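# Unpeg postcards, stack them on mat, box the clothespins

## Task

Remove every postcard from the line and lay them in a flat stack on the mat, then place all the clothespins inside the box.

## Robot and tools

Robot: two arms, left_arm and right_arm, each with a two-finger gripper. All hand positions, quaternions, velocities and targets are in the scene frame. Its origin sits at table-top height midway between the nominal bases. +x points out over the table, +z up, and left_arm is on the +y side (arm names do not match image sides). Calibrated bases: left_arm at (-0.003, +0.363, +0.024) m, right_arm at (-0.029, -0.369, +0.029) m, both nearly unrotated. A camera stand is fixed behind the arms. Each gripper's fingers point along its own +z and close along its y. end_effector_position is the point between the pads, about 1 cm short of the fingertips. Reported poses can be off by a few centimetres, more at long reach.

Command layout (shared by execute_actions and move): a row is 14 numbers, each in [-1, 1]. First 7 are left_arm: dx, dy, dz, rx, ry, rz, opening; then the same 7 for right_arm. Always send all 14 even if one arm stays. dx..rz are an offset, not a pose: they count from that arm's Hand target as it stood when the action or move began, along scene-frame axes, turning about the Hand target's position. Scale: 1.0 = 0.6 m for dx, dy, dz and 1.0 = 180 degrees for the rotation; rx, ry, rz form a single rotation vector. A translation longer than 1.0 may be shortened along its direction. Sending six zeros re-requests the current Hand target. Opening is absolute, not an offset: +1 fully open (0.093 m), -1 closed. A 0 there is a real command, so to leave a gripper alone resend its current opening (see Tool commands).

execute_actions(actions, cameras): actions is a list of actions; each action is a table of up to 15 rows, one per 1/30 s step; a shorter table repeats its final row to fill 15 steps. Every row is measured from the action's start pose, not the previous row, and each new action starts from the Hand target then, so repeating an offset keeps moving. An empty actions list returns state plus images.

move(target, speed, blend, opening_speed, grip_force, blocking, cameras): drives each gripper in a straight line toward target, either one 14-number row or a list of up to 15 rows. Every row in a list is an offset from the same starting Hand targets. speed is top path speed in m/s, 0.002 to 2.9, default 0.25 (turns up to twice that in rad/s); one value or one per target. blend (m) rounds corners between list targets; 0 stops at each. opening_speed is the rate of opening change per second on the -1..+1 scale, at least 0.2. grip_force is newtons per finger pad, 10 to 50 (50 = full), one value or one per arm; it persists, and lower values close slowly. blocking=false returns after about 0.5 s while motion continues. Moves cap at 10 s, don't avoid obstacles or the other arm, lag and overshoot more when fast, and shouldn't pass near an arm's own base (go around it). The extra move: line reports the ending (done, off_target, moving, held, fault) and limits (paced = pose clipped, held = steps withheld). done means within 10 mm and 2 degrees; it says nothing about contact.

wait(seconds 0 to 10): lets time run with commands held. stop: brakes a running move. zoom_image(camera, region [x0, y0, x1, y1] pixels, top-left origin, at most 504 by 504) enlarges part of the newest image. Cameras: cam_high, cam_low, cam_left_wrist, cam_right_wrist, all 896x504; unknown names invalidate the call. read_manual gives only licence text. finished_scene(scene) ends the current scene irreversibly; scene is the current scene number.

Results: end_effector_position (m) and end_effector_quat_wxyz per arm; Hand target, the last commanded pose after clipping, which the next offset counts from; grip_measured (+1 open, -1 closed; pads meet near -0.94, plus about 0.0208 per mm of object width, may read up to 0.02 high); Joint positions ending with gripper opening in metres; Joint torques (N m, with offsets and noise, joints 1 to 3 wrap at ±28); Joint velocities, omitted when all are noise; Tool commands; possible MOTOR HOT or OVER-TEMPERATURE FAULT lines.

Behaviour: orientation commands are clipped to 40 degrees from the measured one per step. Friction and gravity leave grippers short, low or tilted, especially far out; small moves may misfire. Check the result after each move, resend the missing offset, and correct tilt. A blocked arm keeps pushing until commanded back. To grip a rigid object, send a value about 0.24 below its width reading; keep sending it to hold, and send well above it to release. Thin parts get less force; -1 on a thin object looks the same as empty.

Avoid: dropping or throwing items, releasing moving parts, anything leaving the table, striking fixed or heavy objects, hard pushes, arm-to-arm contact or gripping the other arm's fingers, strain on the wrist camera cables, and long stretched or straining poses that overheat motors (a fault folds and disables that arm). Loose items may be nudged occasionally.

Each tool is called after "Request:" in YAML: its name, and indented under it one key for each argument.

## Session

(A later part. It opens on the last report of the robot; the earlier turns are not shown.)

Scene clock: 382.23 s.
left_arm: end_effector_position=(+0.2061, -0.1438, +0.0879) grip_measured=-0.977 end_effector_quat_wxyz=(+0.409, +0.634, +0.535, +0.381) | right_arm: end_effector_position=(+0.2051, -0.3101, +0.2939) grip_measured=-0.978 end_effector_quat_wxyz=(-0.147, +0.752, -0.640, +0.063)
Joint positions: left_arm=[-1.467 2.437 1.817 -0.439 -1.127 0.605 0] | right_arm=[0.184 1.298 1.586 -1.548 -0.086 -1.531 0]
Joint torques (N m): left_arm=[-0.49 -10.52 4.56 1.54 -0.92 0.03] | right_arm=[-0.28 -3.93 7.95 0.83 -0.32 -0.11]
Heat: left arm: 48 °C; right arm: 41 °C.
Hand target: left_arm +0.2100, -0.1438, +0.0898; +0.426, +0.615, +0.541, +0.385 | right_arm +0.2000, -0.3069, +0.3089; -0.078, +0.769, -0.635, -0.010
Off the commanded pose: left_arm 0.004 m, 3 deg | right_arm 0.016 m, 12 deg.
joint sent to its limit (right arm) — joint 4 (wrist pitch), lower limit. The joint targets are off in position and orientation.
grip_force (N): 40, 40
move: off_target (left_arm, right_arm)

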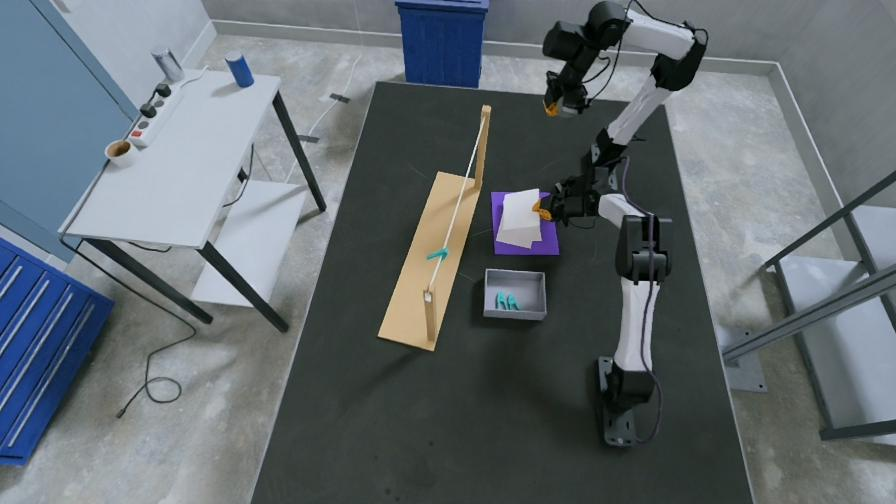

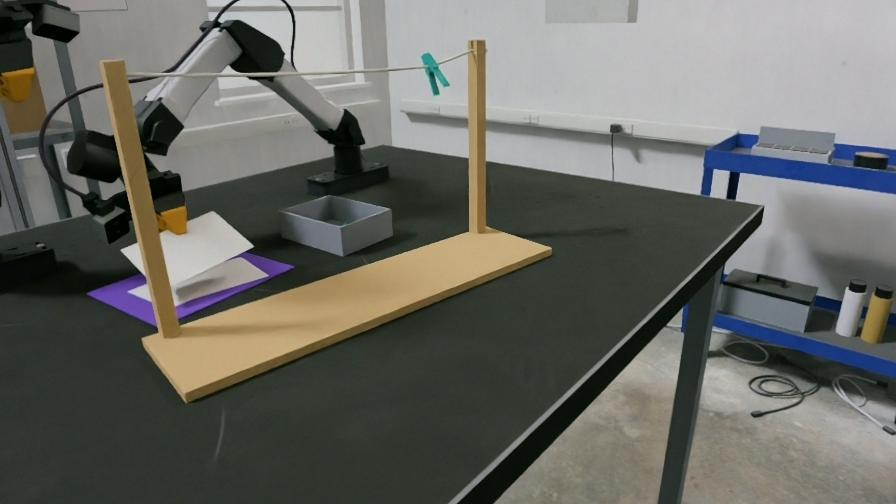

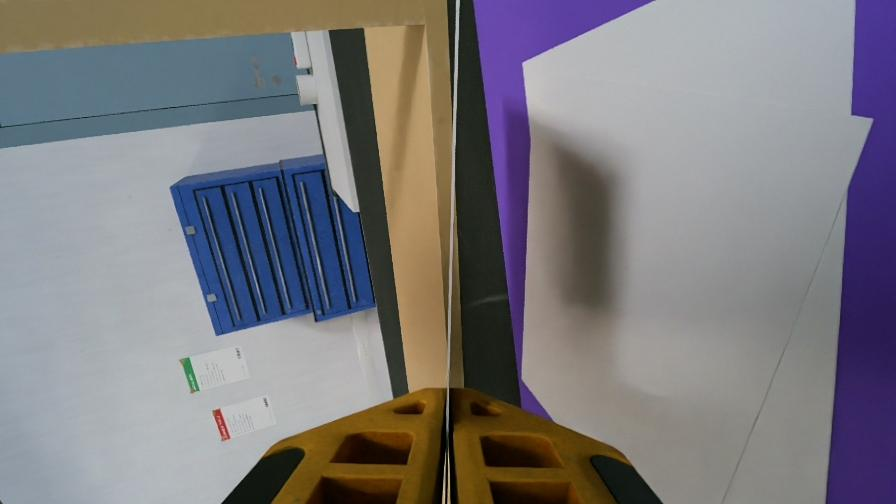

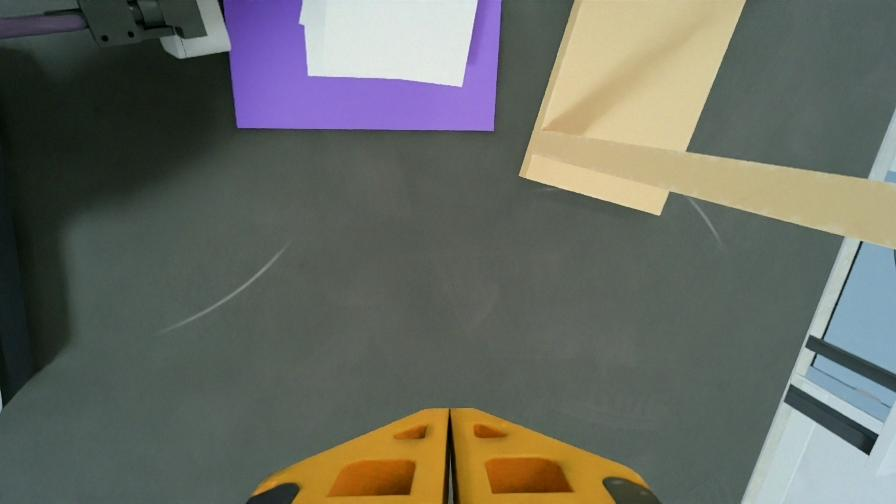

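Request:
move:
  target:
    - [-0.012,-0.01,-0.06,0,0,0,-1,0,0,0,0,0,0,-1]
    - [-0.012,-0.01,-0.091,0,0,0,-1,0,0,0,0,0,0,-1]
  speed: [0.1,0.05]
  cameras: ["cam_high","cam_low","cam_left_wrist"]

Request:
zoom_image:
  camera: "cam_high"
  region: [470, 160, 590, 280]

Scene clock: 384.23 s.
left_arm: end_effector_position=(+0.2075, -0.1451, +0.0467) grip_measured=-0.977 end_effector_quat_wxyz=(+0.417, +0.616, +0.536, +0.400) | right_arm: end_effector_position=(+0.2051, -0.3101, +0.2939) grip_measured=-0.978 end_effector_quat_wxyz=(-0.147, +0.752, -0.640, +0.063)
Joint positions: left_arm=[-1.472 2.546 1.817 -0.34 -1.18 0.586 0] | right_arm=[0.184 1.298 1.586 -1.548 -0.086 -1.531 0]
Joint torques (N m): left_arm=[-1.02 -9.46 4.68 1.44 -0.43 -0.12] | right_arm=[-0.29 -3.93 7.94 0.81 -0.32 -0.11]
Heat: left arm: 48 °C; right arm: 41 °C.
Hand target: left_arm +0.2028, -0.1498, +0.0352; +0.426, +0.615, +0.541, +0.385 | right_arm +0.2000, -0.3069, +0.3089; -0.078, +0.769, -0.635, -0.010
Off the commanded pose: left_arm 0.013 m, 2 deg | right_arm 0.016 m, 12 deg.
joint sent to its limit (right arm) — joint 4 (wrist pitch), lower limit. The joint targets are off in position and orientation.
grip_force (N): 40, 40
move: off_target (left_arm, right_arm)
Images, in order (width x height): cam_high 896x504, cam_low 896x504, cam_left_wrist 896x504.

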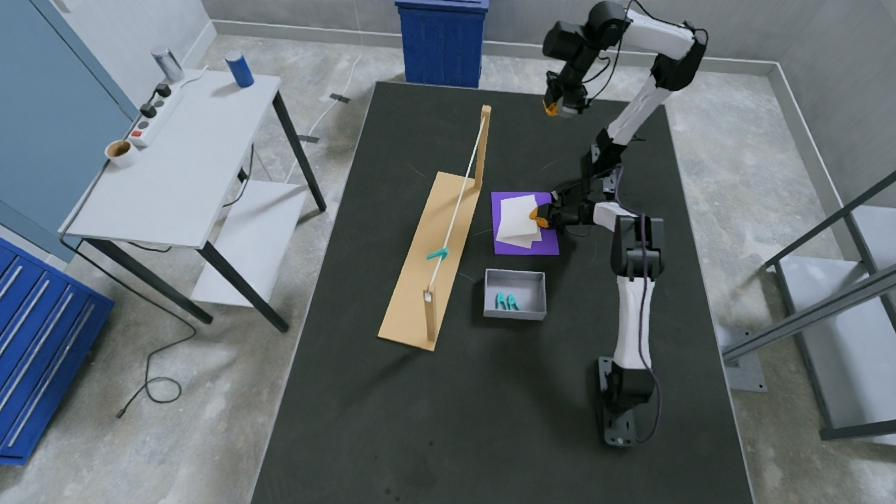

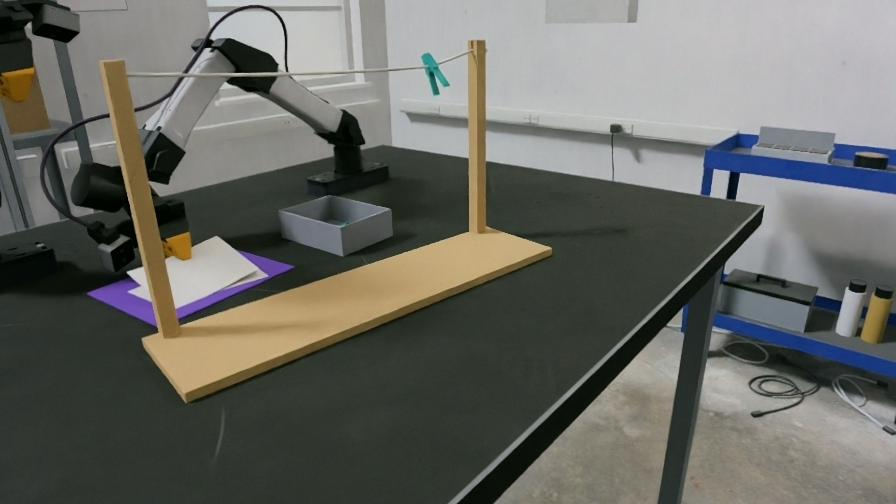

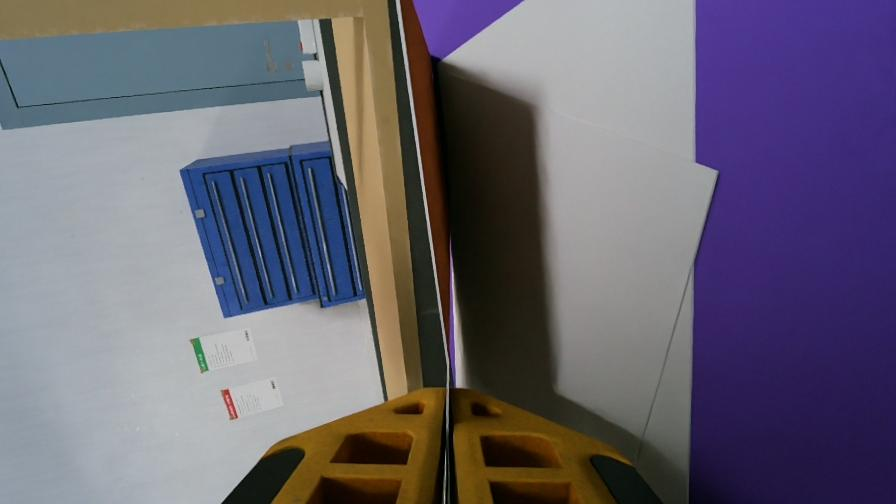

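Scaled by 4.200 from the camera's 896x504 image, which has a finer 1280x720 frame.

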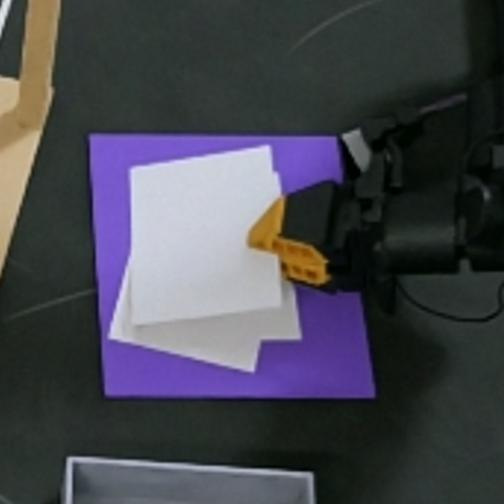

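Request:
move:
  target: [0,0,-0.014,0,0,0,-1,0,0,0,0,0,0,-1]
  speed: 0.04

Request:
move:
  target: [0,0,0,0,0,0,-0.5,0,0,0.0,0,-0.0,0.0,-1]
  opening_speed: 0.4
  cameras: ["cam_high","cam_left_wrist"]

Scene clock: 385.43 s.
left_arm: end_effector_position=(+0.2071, -0.1459, +0.0439) grip_measured=-0.977 end_effector_quat_wxyz=(+0.423, +0.610, +0.536, +0.404) | right_arm: end_effector_position=(+0.2051, -0.3101, +0.2939) grip_measured=-0.978 end_effector_quat_wxyz=(-0.147, +0.752, -0.640, +0.063)
Joint positions: left_arm=[-1.475 2.559 1.817 -0.315 -1.199 0.586 0] | right_arm=[0.184 1.298 1.586 -1.548 -0.086 -1.531 0]
Joint torques (N m): left_arm=[-0.98 -9.28 4.34 1.4 -0.22 -0.12] | right_arm=[-0.21 -3.88 8.01 0.82 -0.32 -0.11]
Heat: left arm: 48 °C; right arm: 41 °C.
Hand target: left_arm +0.2028, -0.1498, +0.0268; +0.426, +0.615, +0.541, +0.385 | right_arm +0.2000, -0.3069, +0.3089; -0.078, +0.769, -0.635, -0.010
Off the commanded pose: left_arm 0.018 m, 2 deg | right_arm 0.016 m, 12 deg.
joint sent to its limit (right arm) — joint 4 (wrist pitch), lower limit. The joint targets are off in position and orientation.
grip_force (N): 40, 40
move: off_target (left_arm, right_arm)

Scene clock: 387.20 s.
left_arm: end_effector_position=(+0.2073, -0.1453, +0.0442) grip_measured=-0.503 end_effector_quat_wxyz=(+0.430, +0.599, +0.535, +0.413) | right_arm: end_effector_position=(+0.2051, -0.3101, +0.2939) grip_measured=-0.978 end_effector_quat_wxyz=(-0.147, +0.752, -0.640, +0.063)
Joint positions: left_arm=[-1.478 2.57 1.817 -0.294 -1.231 0.586 0.021] | right_arm=[0.184 1.298 1.586 -1.548 -0.086 -1.531 0]
Joint torques (N m): left_arm=[-1.03 -10.13 4.36 1.22 0.02 -0.11] | right_arm=[-0.29 -3.92 7.97 0.82 -0.32 -0.11]
Heat: left arm: 48 °C; right arm: 41 °C.
Hand target: left_arm +0.2028, -0.1498, +0.0268; +0.426, +0.615, +0.541, +0.385 | right_arm +0.2000, -0.3069, +0.3089; -0.078, +0.769, -0.635, -0.010
Off the commanded pose: left_arm 0.019 m, 4 deg | right_arm 0.016 m, 12 deg.
joint sent to its limit (right arm) — joint 4 (wrist pitch), lower limit. The joint targets are off in position and orientation.
grip_force (N): 40, 40
move: off_target (left_arm, right_arm)
Images, in order (width x height): cam_high 896x504, cam_left_wrist 896x504.

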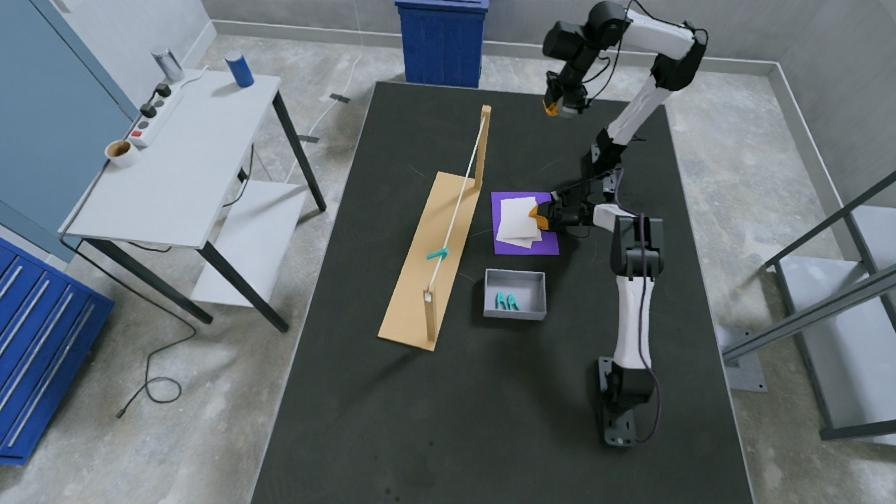

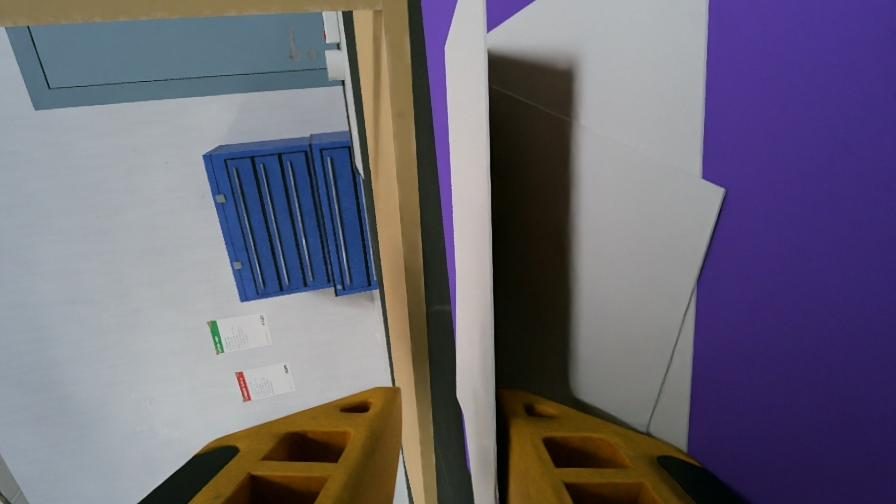

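Request:
move:
  target:
    - [0,0,0,0,0,0,-0.5,0.107,0.15,-0.097,0,0,0,-1]
    - [0,0,0,0,0,0,-0.5,0.107,0.32,-0.337,0,0,0,-1]
    - [0,0,0,0,0,0,-0.5,0.107,0.32,-0.437,0,0,0,-1]
    - [0,0,0,0,0,0,-0.5,0.107,0.32,-0.515,0,0,0,-1]
  speed: [0.25,0.25,0.1,0.04]
  blend: [0.04,0.03,0,0]
  cameras: ["all"]

Request:
zoom_image:
  camera: "cam_high"
  region: [470, 160, 590, 280]

Scene clock: 391.70 s.
left_arm: end_effector_position=(+0.2074, -0.1451, +0.0445) grip_measured=-0.503 end_effector_quat_wxyz=(+0.432, +0.596, +0.537, +0.412) | right_arm: end_effector_position=(+0.2544, -0.1190, +0.0198) grip_measured=-0.978 end_effector_quat_wxyz=(-0.062, +0.772, -0.632, -0.025)
Joint positions: left_arm=[-1.478 2.57 1.817 -0.294 -1.232 0.578 0.021] | right_arm=[0.689 2 1.253 -0.712 -0.072 -1.076 0]
Joint torques (N m): left_arm=[-1.01 -10.19 4.27 1.22 0.03 -0.05] | right_arm=[0.25 -4.96 1.96 1.68 0.09 0.16]
Heat: left arm: 47 °C; right arm: 41 °C.
Hand target: left_arm +0.2028, -0.1498, +0.0268; +0.426, +0.615, +0.541, +0.385 | right_arm +0.2642, -0.1149, -0.0001; -0.078, +0.769, -0.635, -0.010
Off the commanded pose: left_arm 0.019 m, 4 deg | right_arm 0.023 m, 3 deg.
grip_force (N): 40, 40
move: off_target (left_arm, right_arm)

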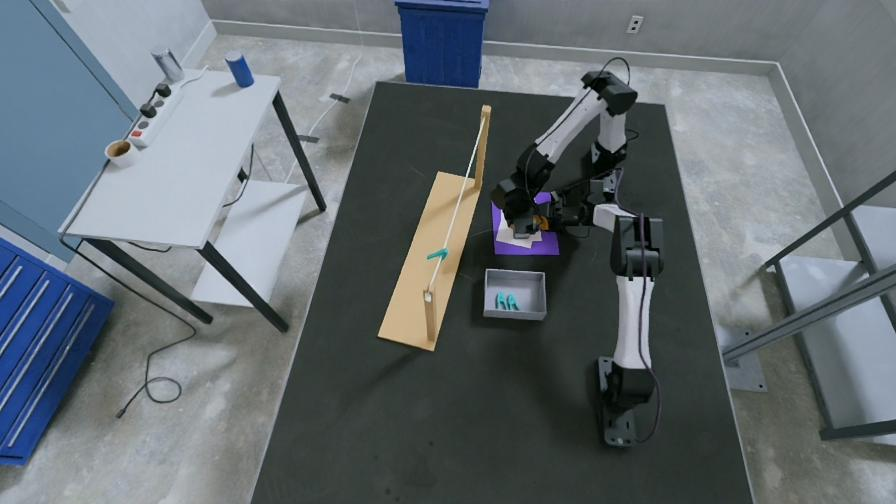

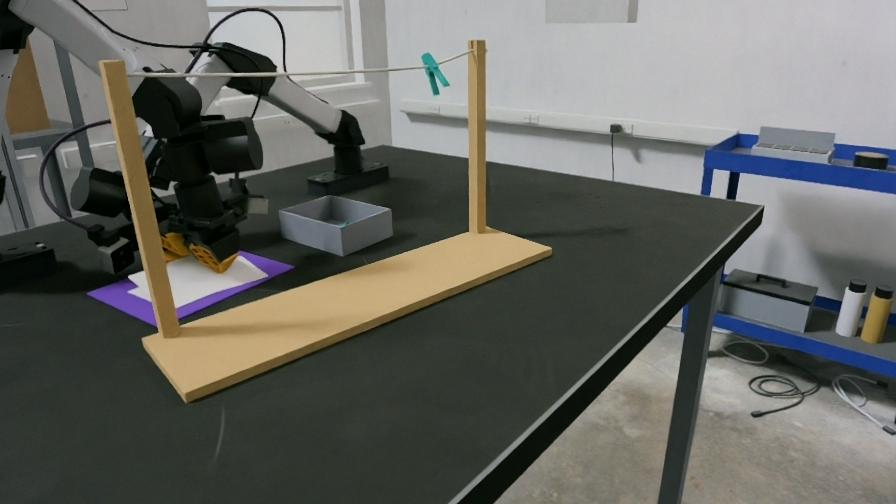

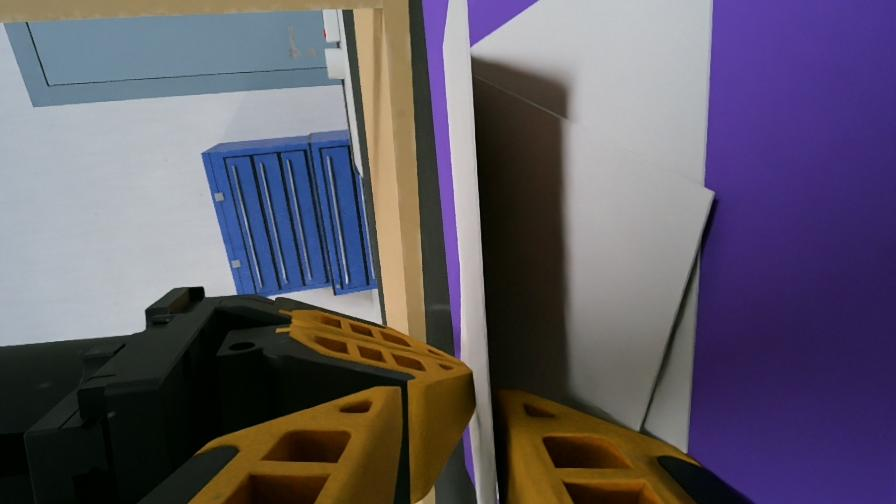

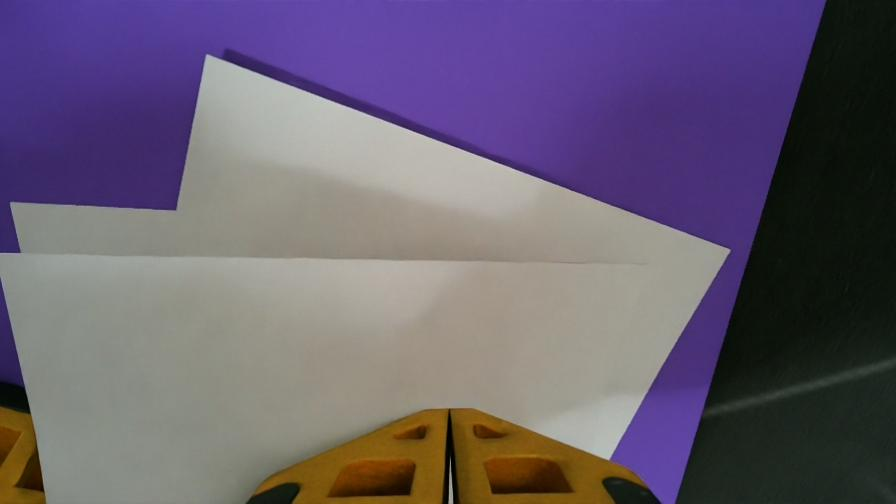

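Scaled by 4.200 from the camera's 896x504 image, which has a finer 1280x720 frame.

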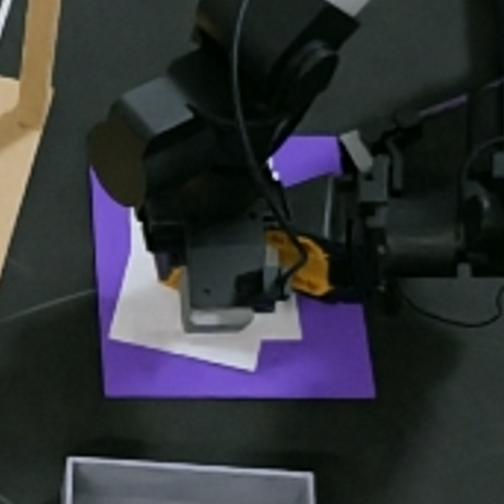

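Request:
move:
  target:
    - [0,0,0.04,0,0,0,-0.4,0,0,-0.008,0,0,0,-1]
    - [-0.05,0.005,0.045,0,0,0,-0.4,0,0,-0.008,0,0,0,-1]
  speed: 0.04
  cameras: ["cam_high","cam_left_wrist","cam_right_wrist"]

Request:
zoom_image:
  camera: "cam_high"
  region: [470, 160, 590, 280]

Scene clock: 394.57 s.
left_arm: end_effector_position=(+0.2059, -0.1395, +0.0462) grip_measured=-0.403 end_effector_quat_wxyz=(+0.436, +0.581, +0.558, +0.401) | right_arm: end_effector_position=(+0.2533, -0.1161, +0.0201) grip_measured=-0.978 end_effector_quat_wxyz=(-0.067, +0.774, -0.629, -0.024)
Joint positions: left_arm=[-1.479 2.558 1.817 -0.358 -1.229 0.475 0.026] | right_arm=[0.697 1.994 1.244 -0.697 -0.072 -1.074 0]
Joint torques (N m): left_arm=[-4.71 -13.87 5.23 0.22 -0.19 -0.04] | right_arm=[0.23 -3.93 1.91 1.74 0.09 0.15]
Heat: left arm: 48 °C; right arm: 40 °C.
Hand target: left_arm +0.1728, -0.1468, +0.0538; +0.426, +0.615, +0.541, +0.385 | right_arm +0.2642, -0.1149, -0.0049; -0.078, +0.769, -0.635, -0.010
Off the commanded pose: left_arm 0.035 m, 5 deg | right_arm 0.027 m, 2 deg.
grip_force (N): 40, 40
move: off_target (left_arm, right_arm)
Images, in order (width x height): cam_high 896x504, cam_left_wrist 896x504, cam_right_wrist 896x504.

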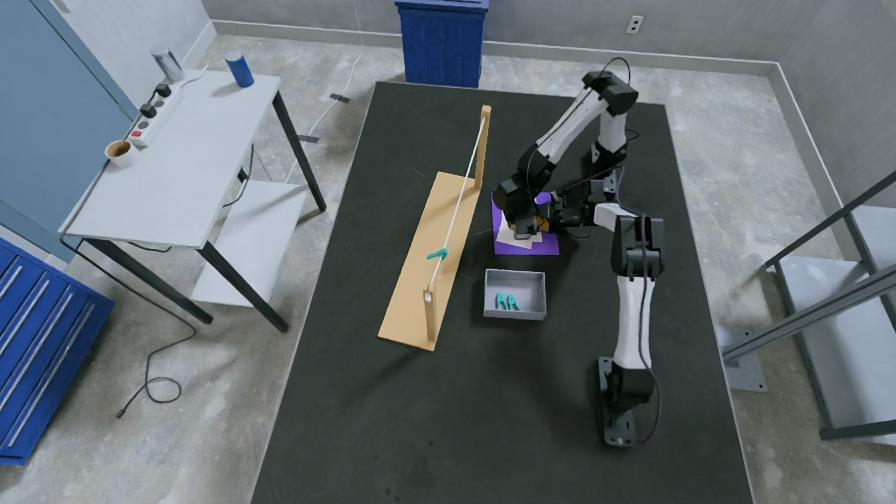

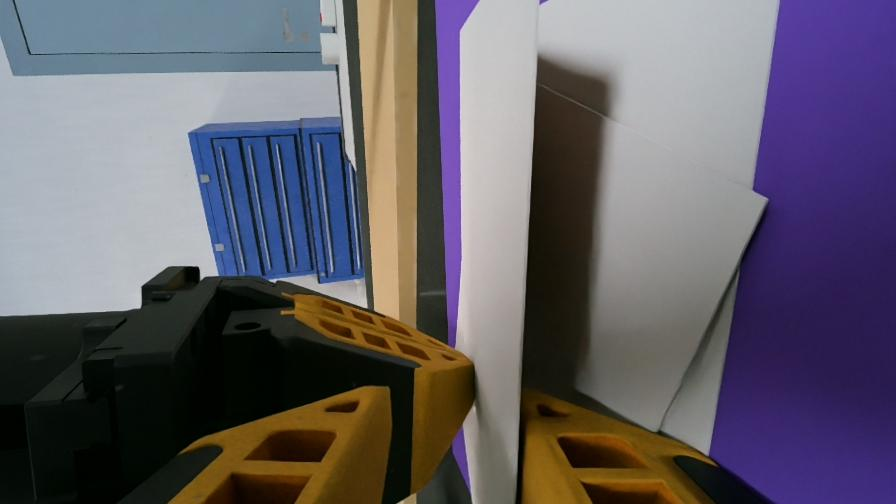

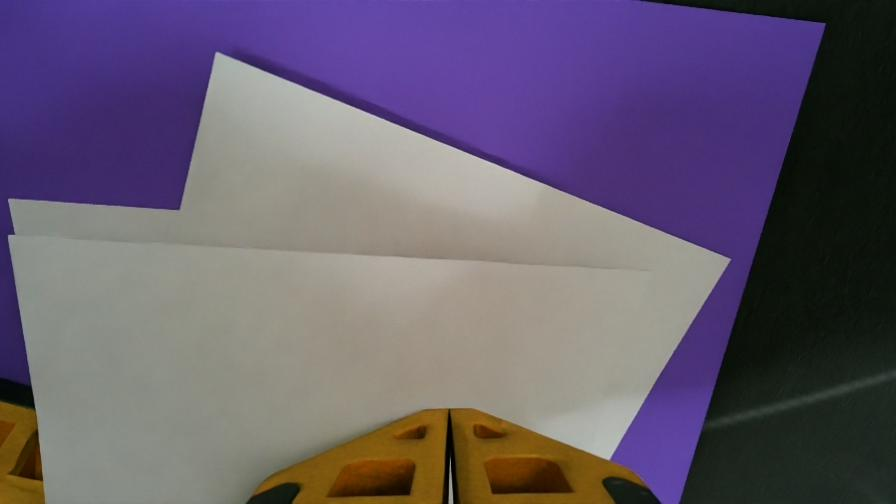

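Scaled by 4.200 from the camera's 896x504 image, which has a finer 1280x720 frame.

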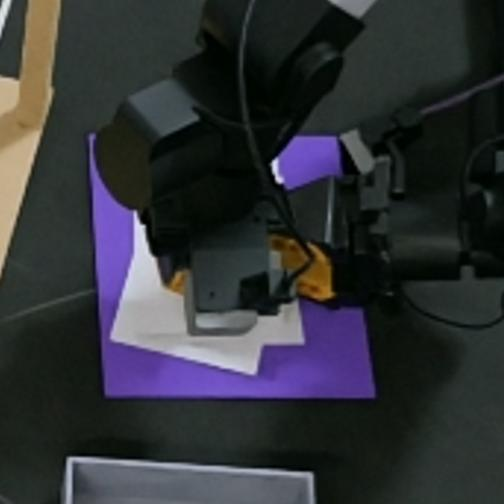

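Request:
move:
  target:
    - [0.05,-0.005,-0.015,0,0,0,-0.4,0,0,0.05,0,0,0,-1]
    - [0.05,-0.005,-0.015,0,0,0,-0.4,0.045,0,0.05,0,0,0,-1]
    - [0.05,-0.005,-0.015,0,0,0,-0.4,0.045,0,0.005,0,0,0,-1]
  speed: 0.05
  cameras: ["cam_high","cam_left_wrist","cam_right_wrist","cam_low"]

Request:
zoom_image:
  camera: "cam_low"
  region: [80, 180, 320, 330]

Scene clock: 398.07 s.
left_arm: end_effector_position=(+0.2066, -0.1423, +0.0467) grip_measured=-0.403 end_effector_quat_wxyz=(+0.425, +0.601, +0.537, +0.412) | right_arm: end_effector_position=(+0.2823, -0.1219, +0.0119) grip_measured=-0.978 end_effector_quat_wxyz=(-0.062, +0.762, -0.644, -0.016)
Joint positions: left_arm=[-1.478 2.558 1.817 -0.335 -1.223 0.561 0.026] | right_arm=[0.645 2.077 1.336 -0.715 -0.058 -1.088 0]
Joint torques (N m): left_arm=[-0.03 -11.9 5.19 1.16 0.05 0.17] | right_arm=[-0.08 -5.72 4.01 1.4 0.02 -0.12]
Heat: left arm: 49 °C; right arm: 40 °C.
Hand target: left_arm +0.2028, -0.1498, +0.0448; +0.426, +0.615, +0.541, +0.385 | right_arm +0.2912, -0.1149, -0.0019; -0.078, +0.769, -0.635, -0.010
Off the commanded pose: left_arm 0.009 m, 4 deg | right_arm 0.018 m, 2 deg.
grip_force (N): 40, 40
move: off_target (left_arm, right_arm)

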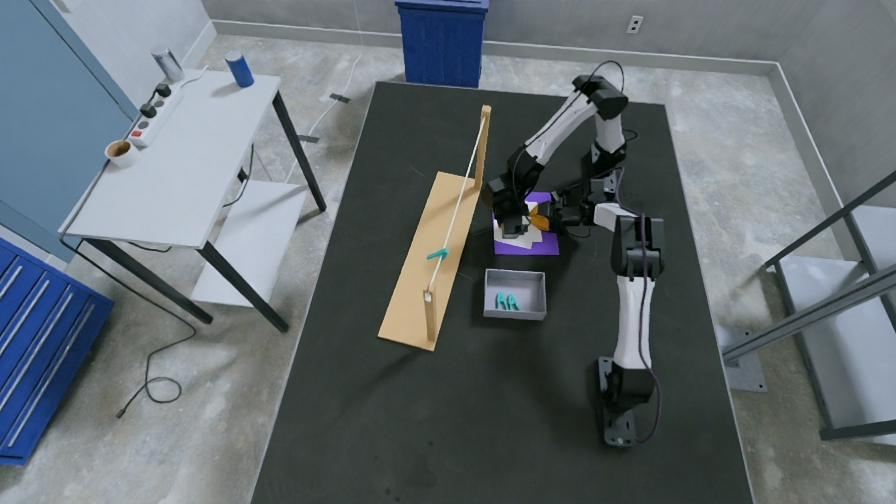

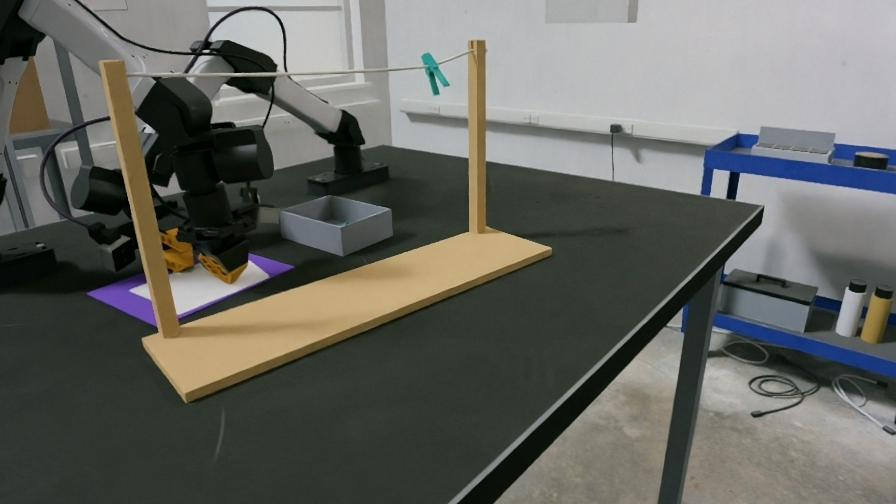

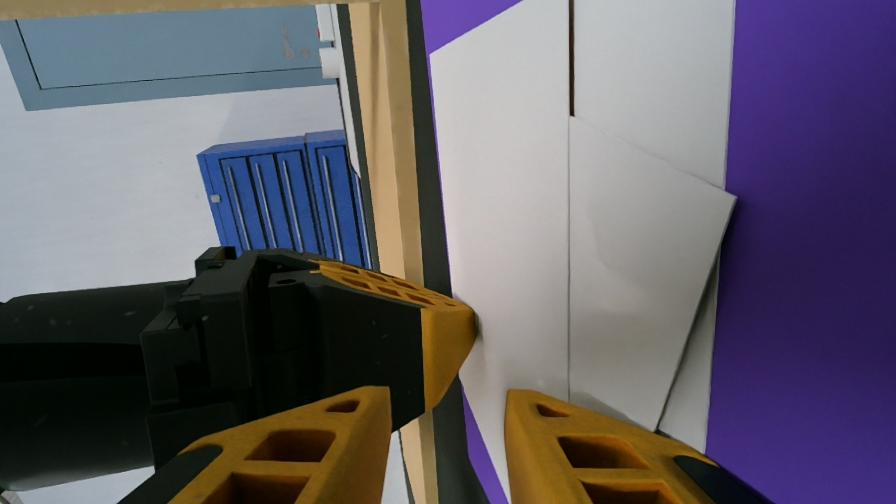

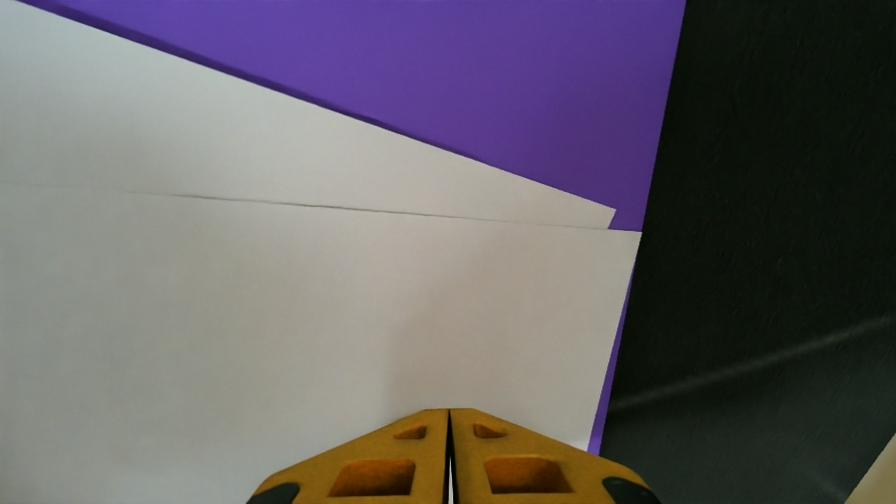

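Scaled by 2.100 from the camera's 896x504 image, which has a finer 1280x720 frame.

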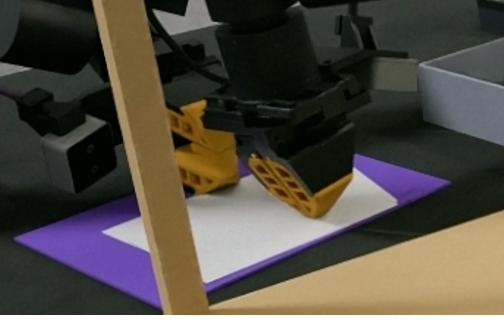

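Request:
move:
  target:
    - [-0.04,0,0.05,0,0,0,-0.4,0,0,0,0,0,0,-1]
    - [-0.06,0.03,0.25,0,0,0,-0.4,0,0,0,0,0,0,-1]
    - [0.07,0.9,0.45,0,0,0,-0.4,0,0,0,0,0,0,-1]
  speed: [0.05,0.12,0.25]
  blend: [0.01,0.03,0]
  cameras: ["cam_high","cam_right_wrist"]

Request:
zoom_image:
  camera: "cam_high"
  region: [470, 160, 590, 280]

Scene clock: 403.60 s.
left_arm: end_effector_position=(+0.2429, +0.3949, +0.2947) grip_measured=-0.402 end_effector_quat_wxyz=(+0.412, +0.610, +0.563, +0.376) | right_arm: end_effector_position=(+0.2826, -0.1217, +0.0120) grip_measured=-0.978 end_effector_quat_wxyz=(-0.063, +0.762, -0.644, -0.016)
Joint positions: left_arm=[0.457 0.607 0.782 -0.62 0.504 1.791 0.026] | right_arm=[0.645 2.077 1.336 -0.714 -0.058 -1.088 0]
Joint torques (N m): left_arm=[0.1 1.21 10.32 1.87 0.48 0.21] | right_arm=[-0.05 -5.71 4.07 1.39 0.01 -0.13]
Heat: left arm: 49 °C; right arm: 40 °C.
Hand target: left_arm +0.2448, +0.3902, +0.3148; +0.426, +0.615, +0.541, +0.385 | right_arm +0.2912, -0.1149, -0.0019; -0.078, +0.769, -0.635, -0.010
Off the commanded pose: left_arm 0.021 m, 3 deg | right_arm 0.018 m, 2 deg.
grip_force (N): 40, 40
move: off_target (left_arm, right_arm)
Images, in order (width x height): cam_high 896x504, cam_right_wrist 896x504.

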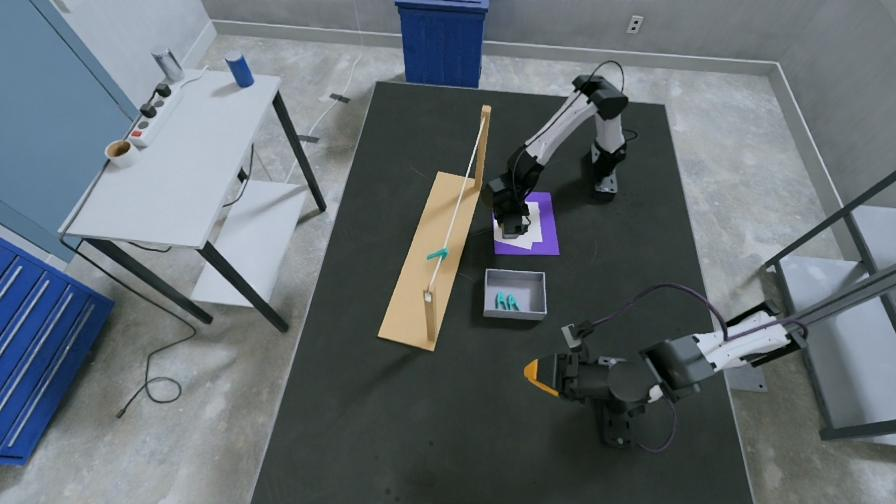

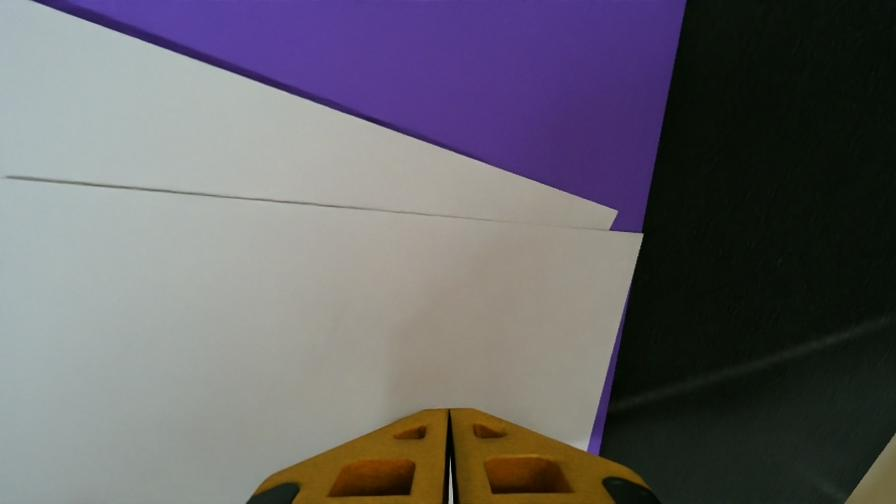

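Scaled by 4.200 from the camera's 896x504 image, which has a finer 1280x720 frame.

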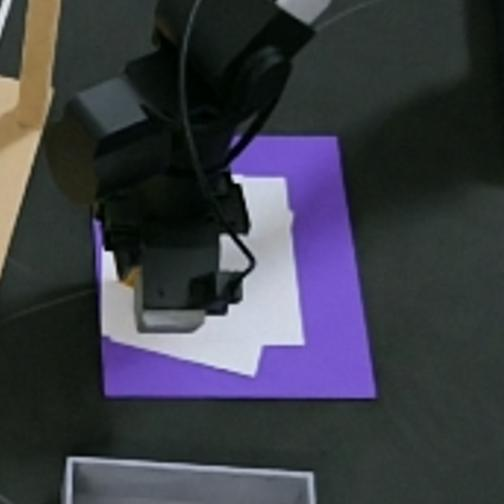

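Request:
move:
  target:
    - [0,0,0,0,0,0,-0.4,0,0,-0.006,0,0,0,-1]
    - [0,0,0,0,0,0,-0.4,-0.065,0.0,-0.006,0,0,0,-1]
  speed: 0.04
  cameras: ["cam_high","cam_right_wrist"]

Request:
zoom_image:
  camera: "cam_high"
  region: [470, 160, 590, 280]

Scene clock: 406.00 s.
left_arm: end_effector_position=(+0.2429, +0.3947, +0.2948) grip_measured=-0.402 end_effector_quat_wxyz=(+0.413, +0.610, +0.562, +0.375) | right_arm: end_effector_position=(+0.2769, -0.1140, +0.0119) grip_measured=-0.978 end_effector_quat_wxyz=(-0.110, +0.765, -0.634, +0.013)
Joint positions: left_arm=[0.457 0.607 0.782 -0.62 0.506 1.791 0.026] | right_arm=[0.686 2.005 1.206 -0.551 -0.017 -1.068 0]
Joint torques (N m): left_arm=[0.12 1.22 10.28 1.87 0.49 0.2] | right_arm=[1.72 -6.61 1.91 0.69 -0.27 0.2]
Heat: left arm: 48 °C; right arm: 40 °C.
Hand target: left_arm +0.2448, +0.3902, +0.3148; +0.426, +0.615, +0.541, +0.385 | right_arm +0.2522, -0.1149, -0.0055; -0.078, +0.769, -0.635, -0.010
Off the commanded pose: left_arm 0.021 m, 3 deg | right_arm 0.030 m, 5 deg.
grip_force (N): 40, 40
move: off_target (left_arm, right_arm)
Images, in order (width x height): cam_high 896x504, cam_right_wrist 896x504.

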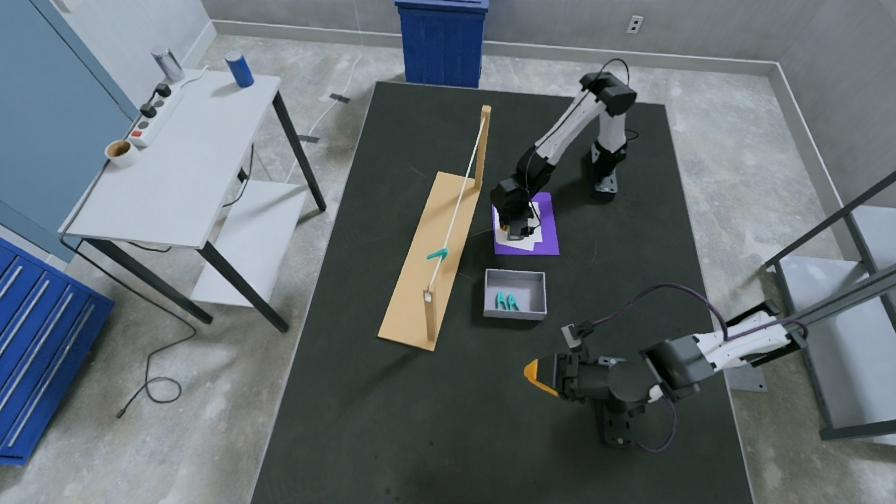

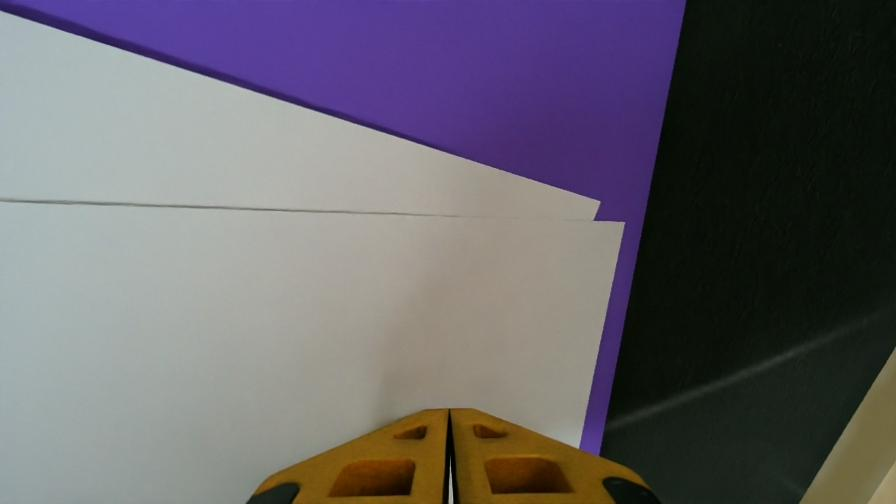

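Scaled by 4.200 from the camera's 896x504 image, which has a finer 1280x720 frame.

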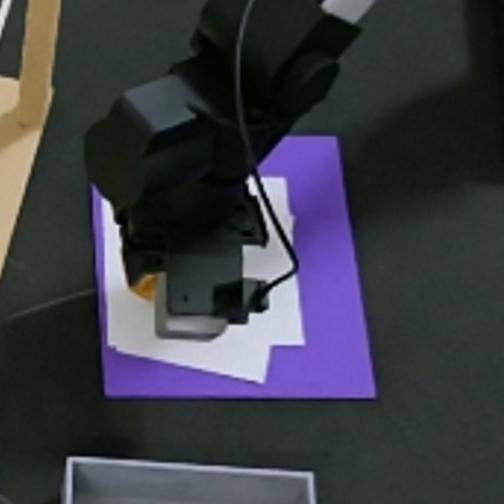

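Request:
move:
  target:
    - [0,0,0,0,0,0,-0.4,-0.04,0.0,0.003,0,0,0,-1]
  speed: 0.04
  cameras: ["cam_high","cam_right_wrist"]

Request:
zoom_image:
  camera: "cam_high"
  region: [470, 160, 590, 280]

Scene clock: 407.33 s.
left_arm: end_effector_position=(+0.2429, +0.3947, +0.2948) grip_measured=-0.402 end_effector_quat_wxyz=(+0.413, +0.610, +0.562, +0.375) | right_arm: end_effector_position=(+0.2585, -0.1031, +0.0126) grip_measured=-0.978 end_effector_quat_wxyz=(-0.130, +0.765, -0.630, +0.011)
Joint positions: left_arm=[0.457 0.607 0.782 -0.62 0.506 1.791 0.026] | right_arm=[0.738 1.956 1.124 -0.477 -0.015 -1.022 0]
Joint torques (N m): left_arm=[0.1 1.2 10.29 1.86 0.48 0.2] | right_arm=[1.26 -7.05 1.87 0.41 -0.23 0.21]
Heat: left arm: 48 °C; right arm: 40 °C.
Hand target: left_arm +0.2448, +0.3902, +0.3148; +0.426, +0.615, +0.541, +0.385 | right_arm +0.2282, -0.1149, -0.0037; -0.078, +0.769, -0.635, -0.010
Off the commanded pose: left_arm 0.021 m, 3 deg | right_arm 0.036 m, 7 deg.
grip_force (N): 40, 40
move: off_target (left_arm, right_arm)
Images, in order (width x height): cam_high 896x504, cam_right_wrist 896x504.

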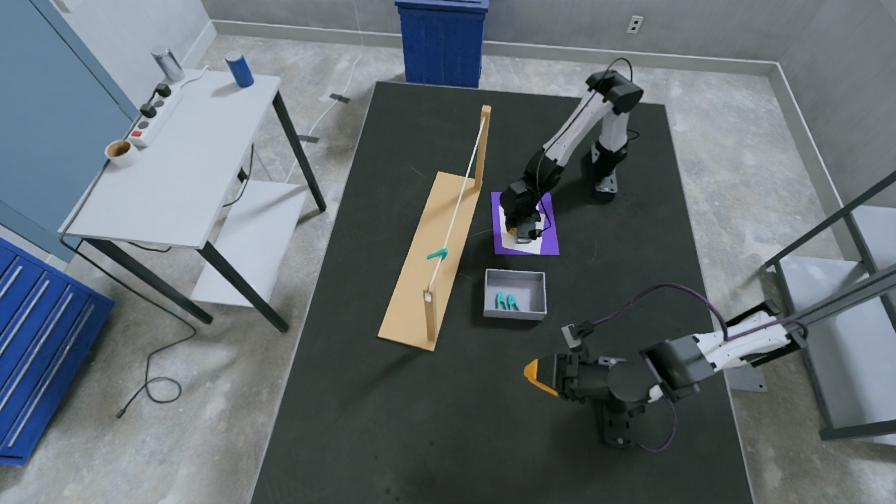

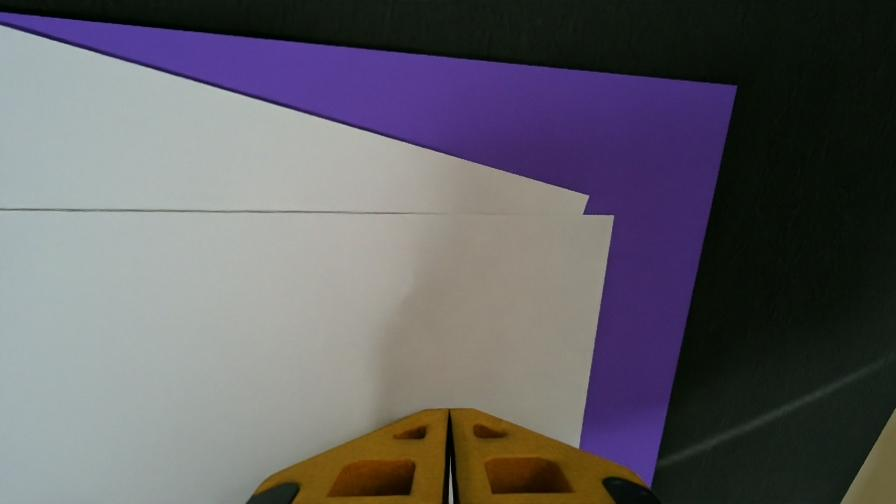

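Scaled by 4.200 from the camera's 896x504 image, which has a finer 1280x720 frame.

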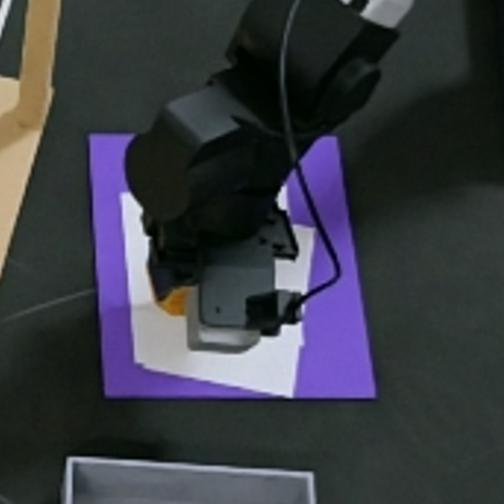

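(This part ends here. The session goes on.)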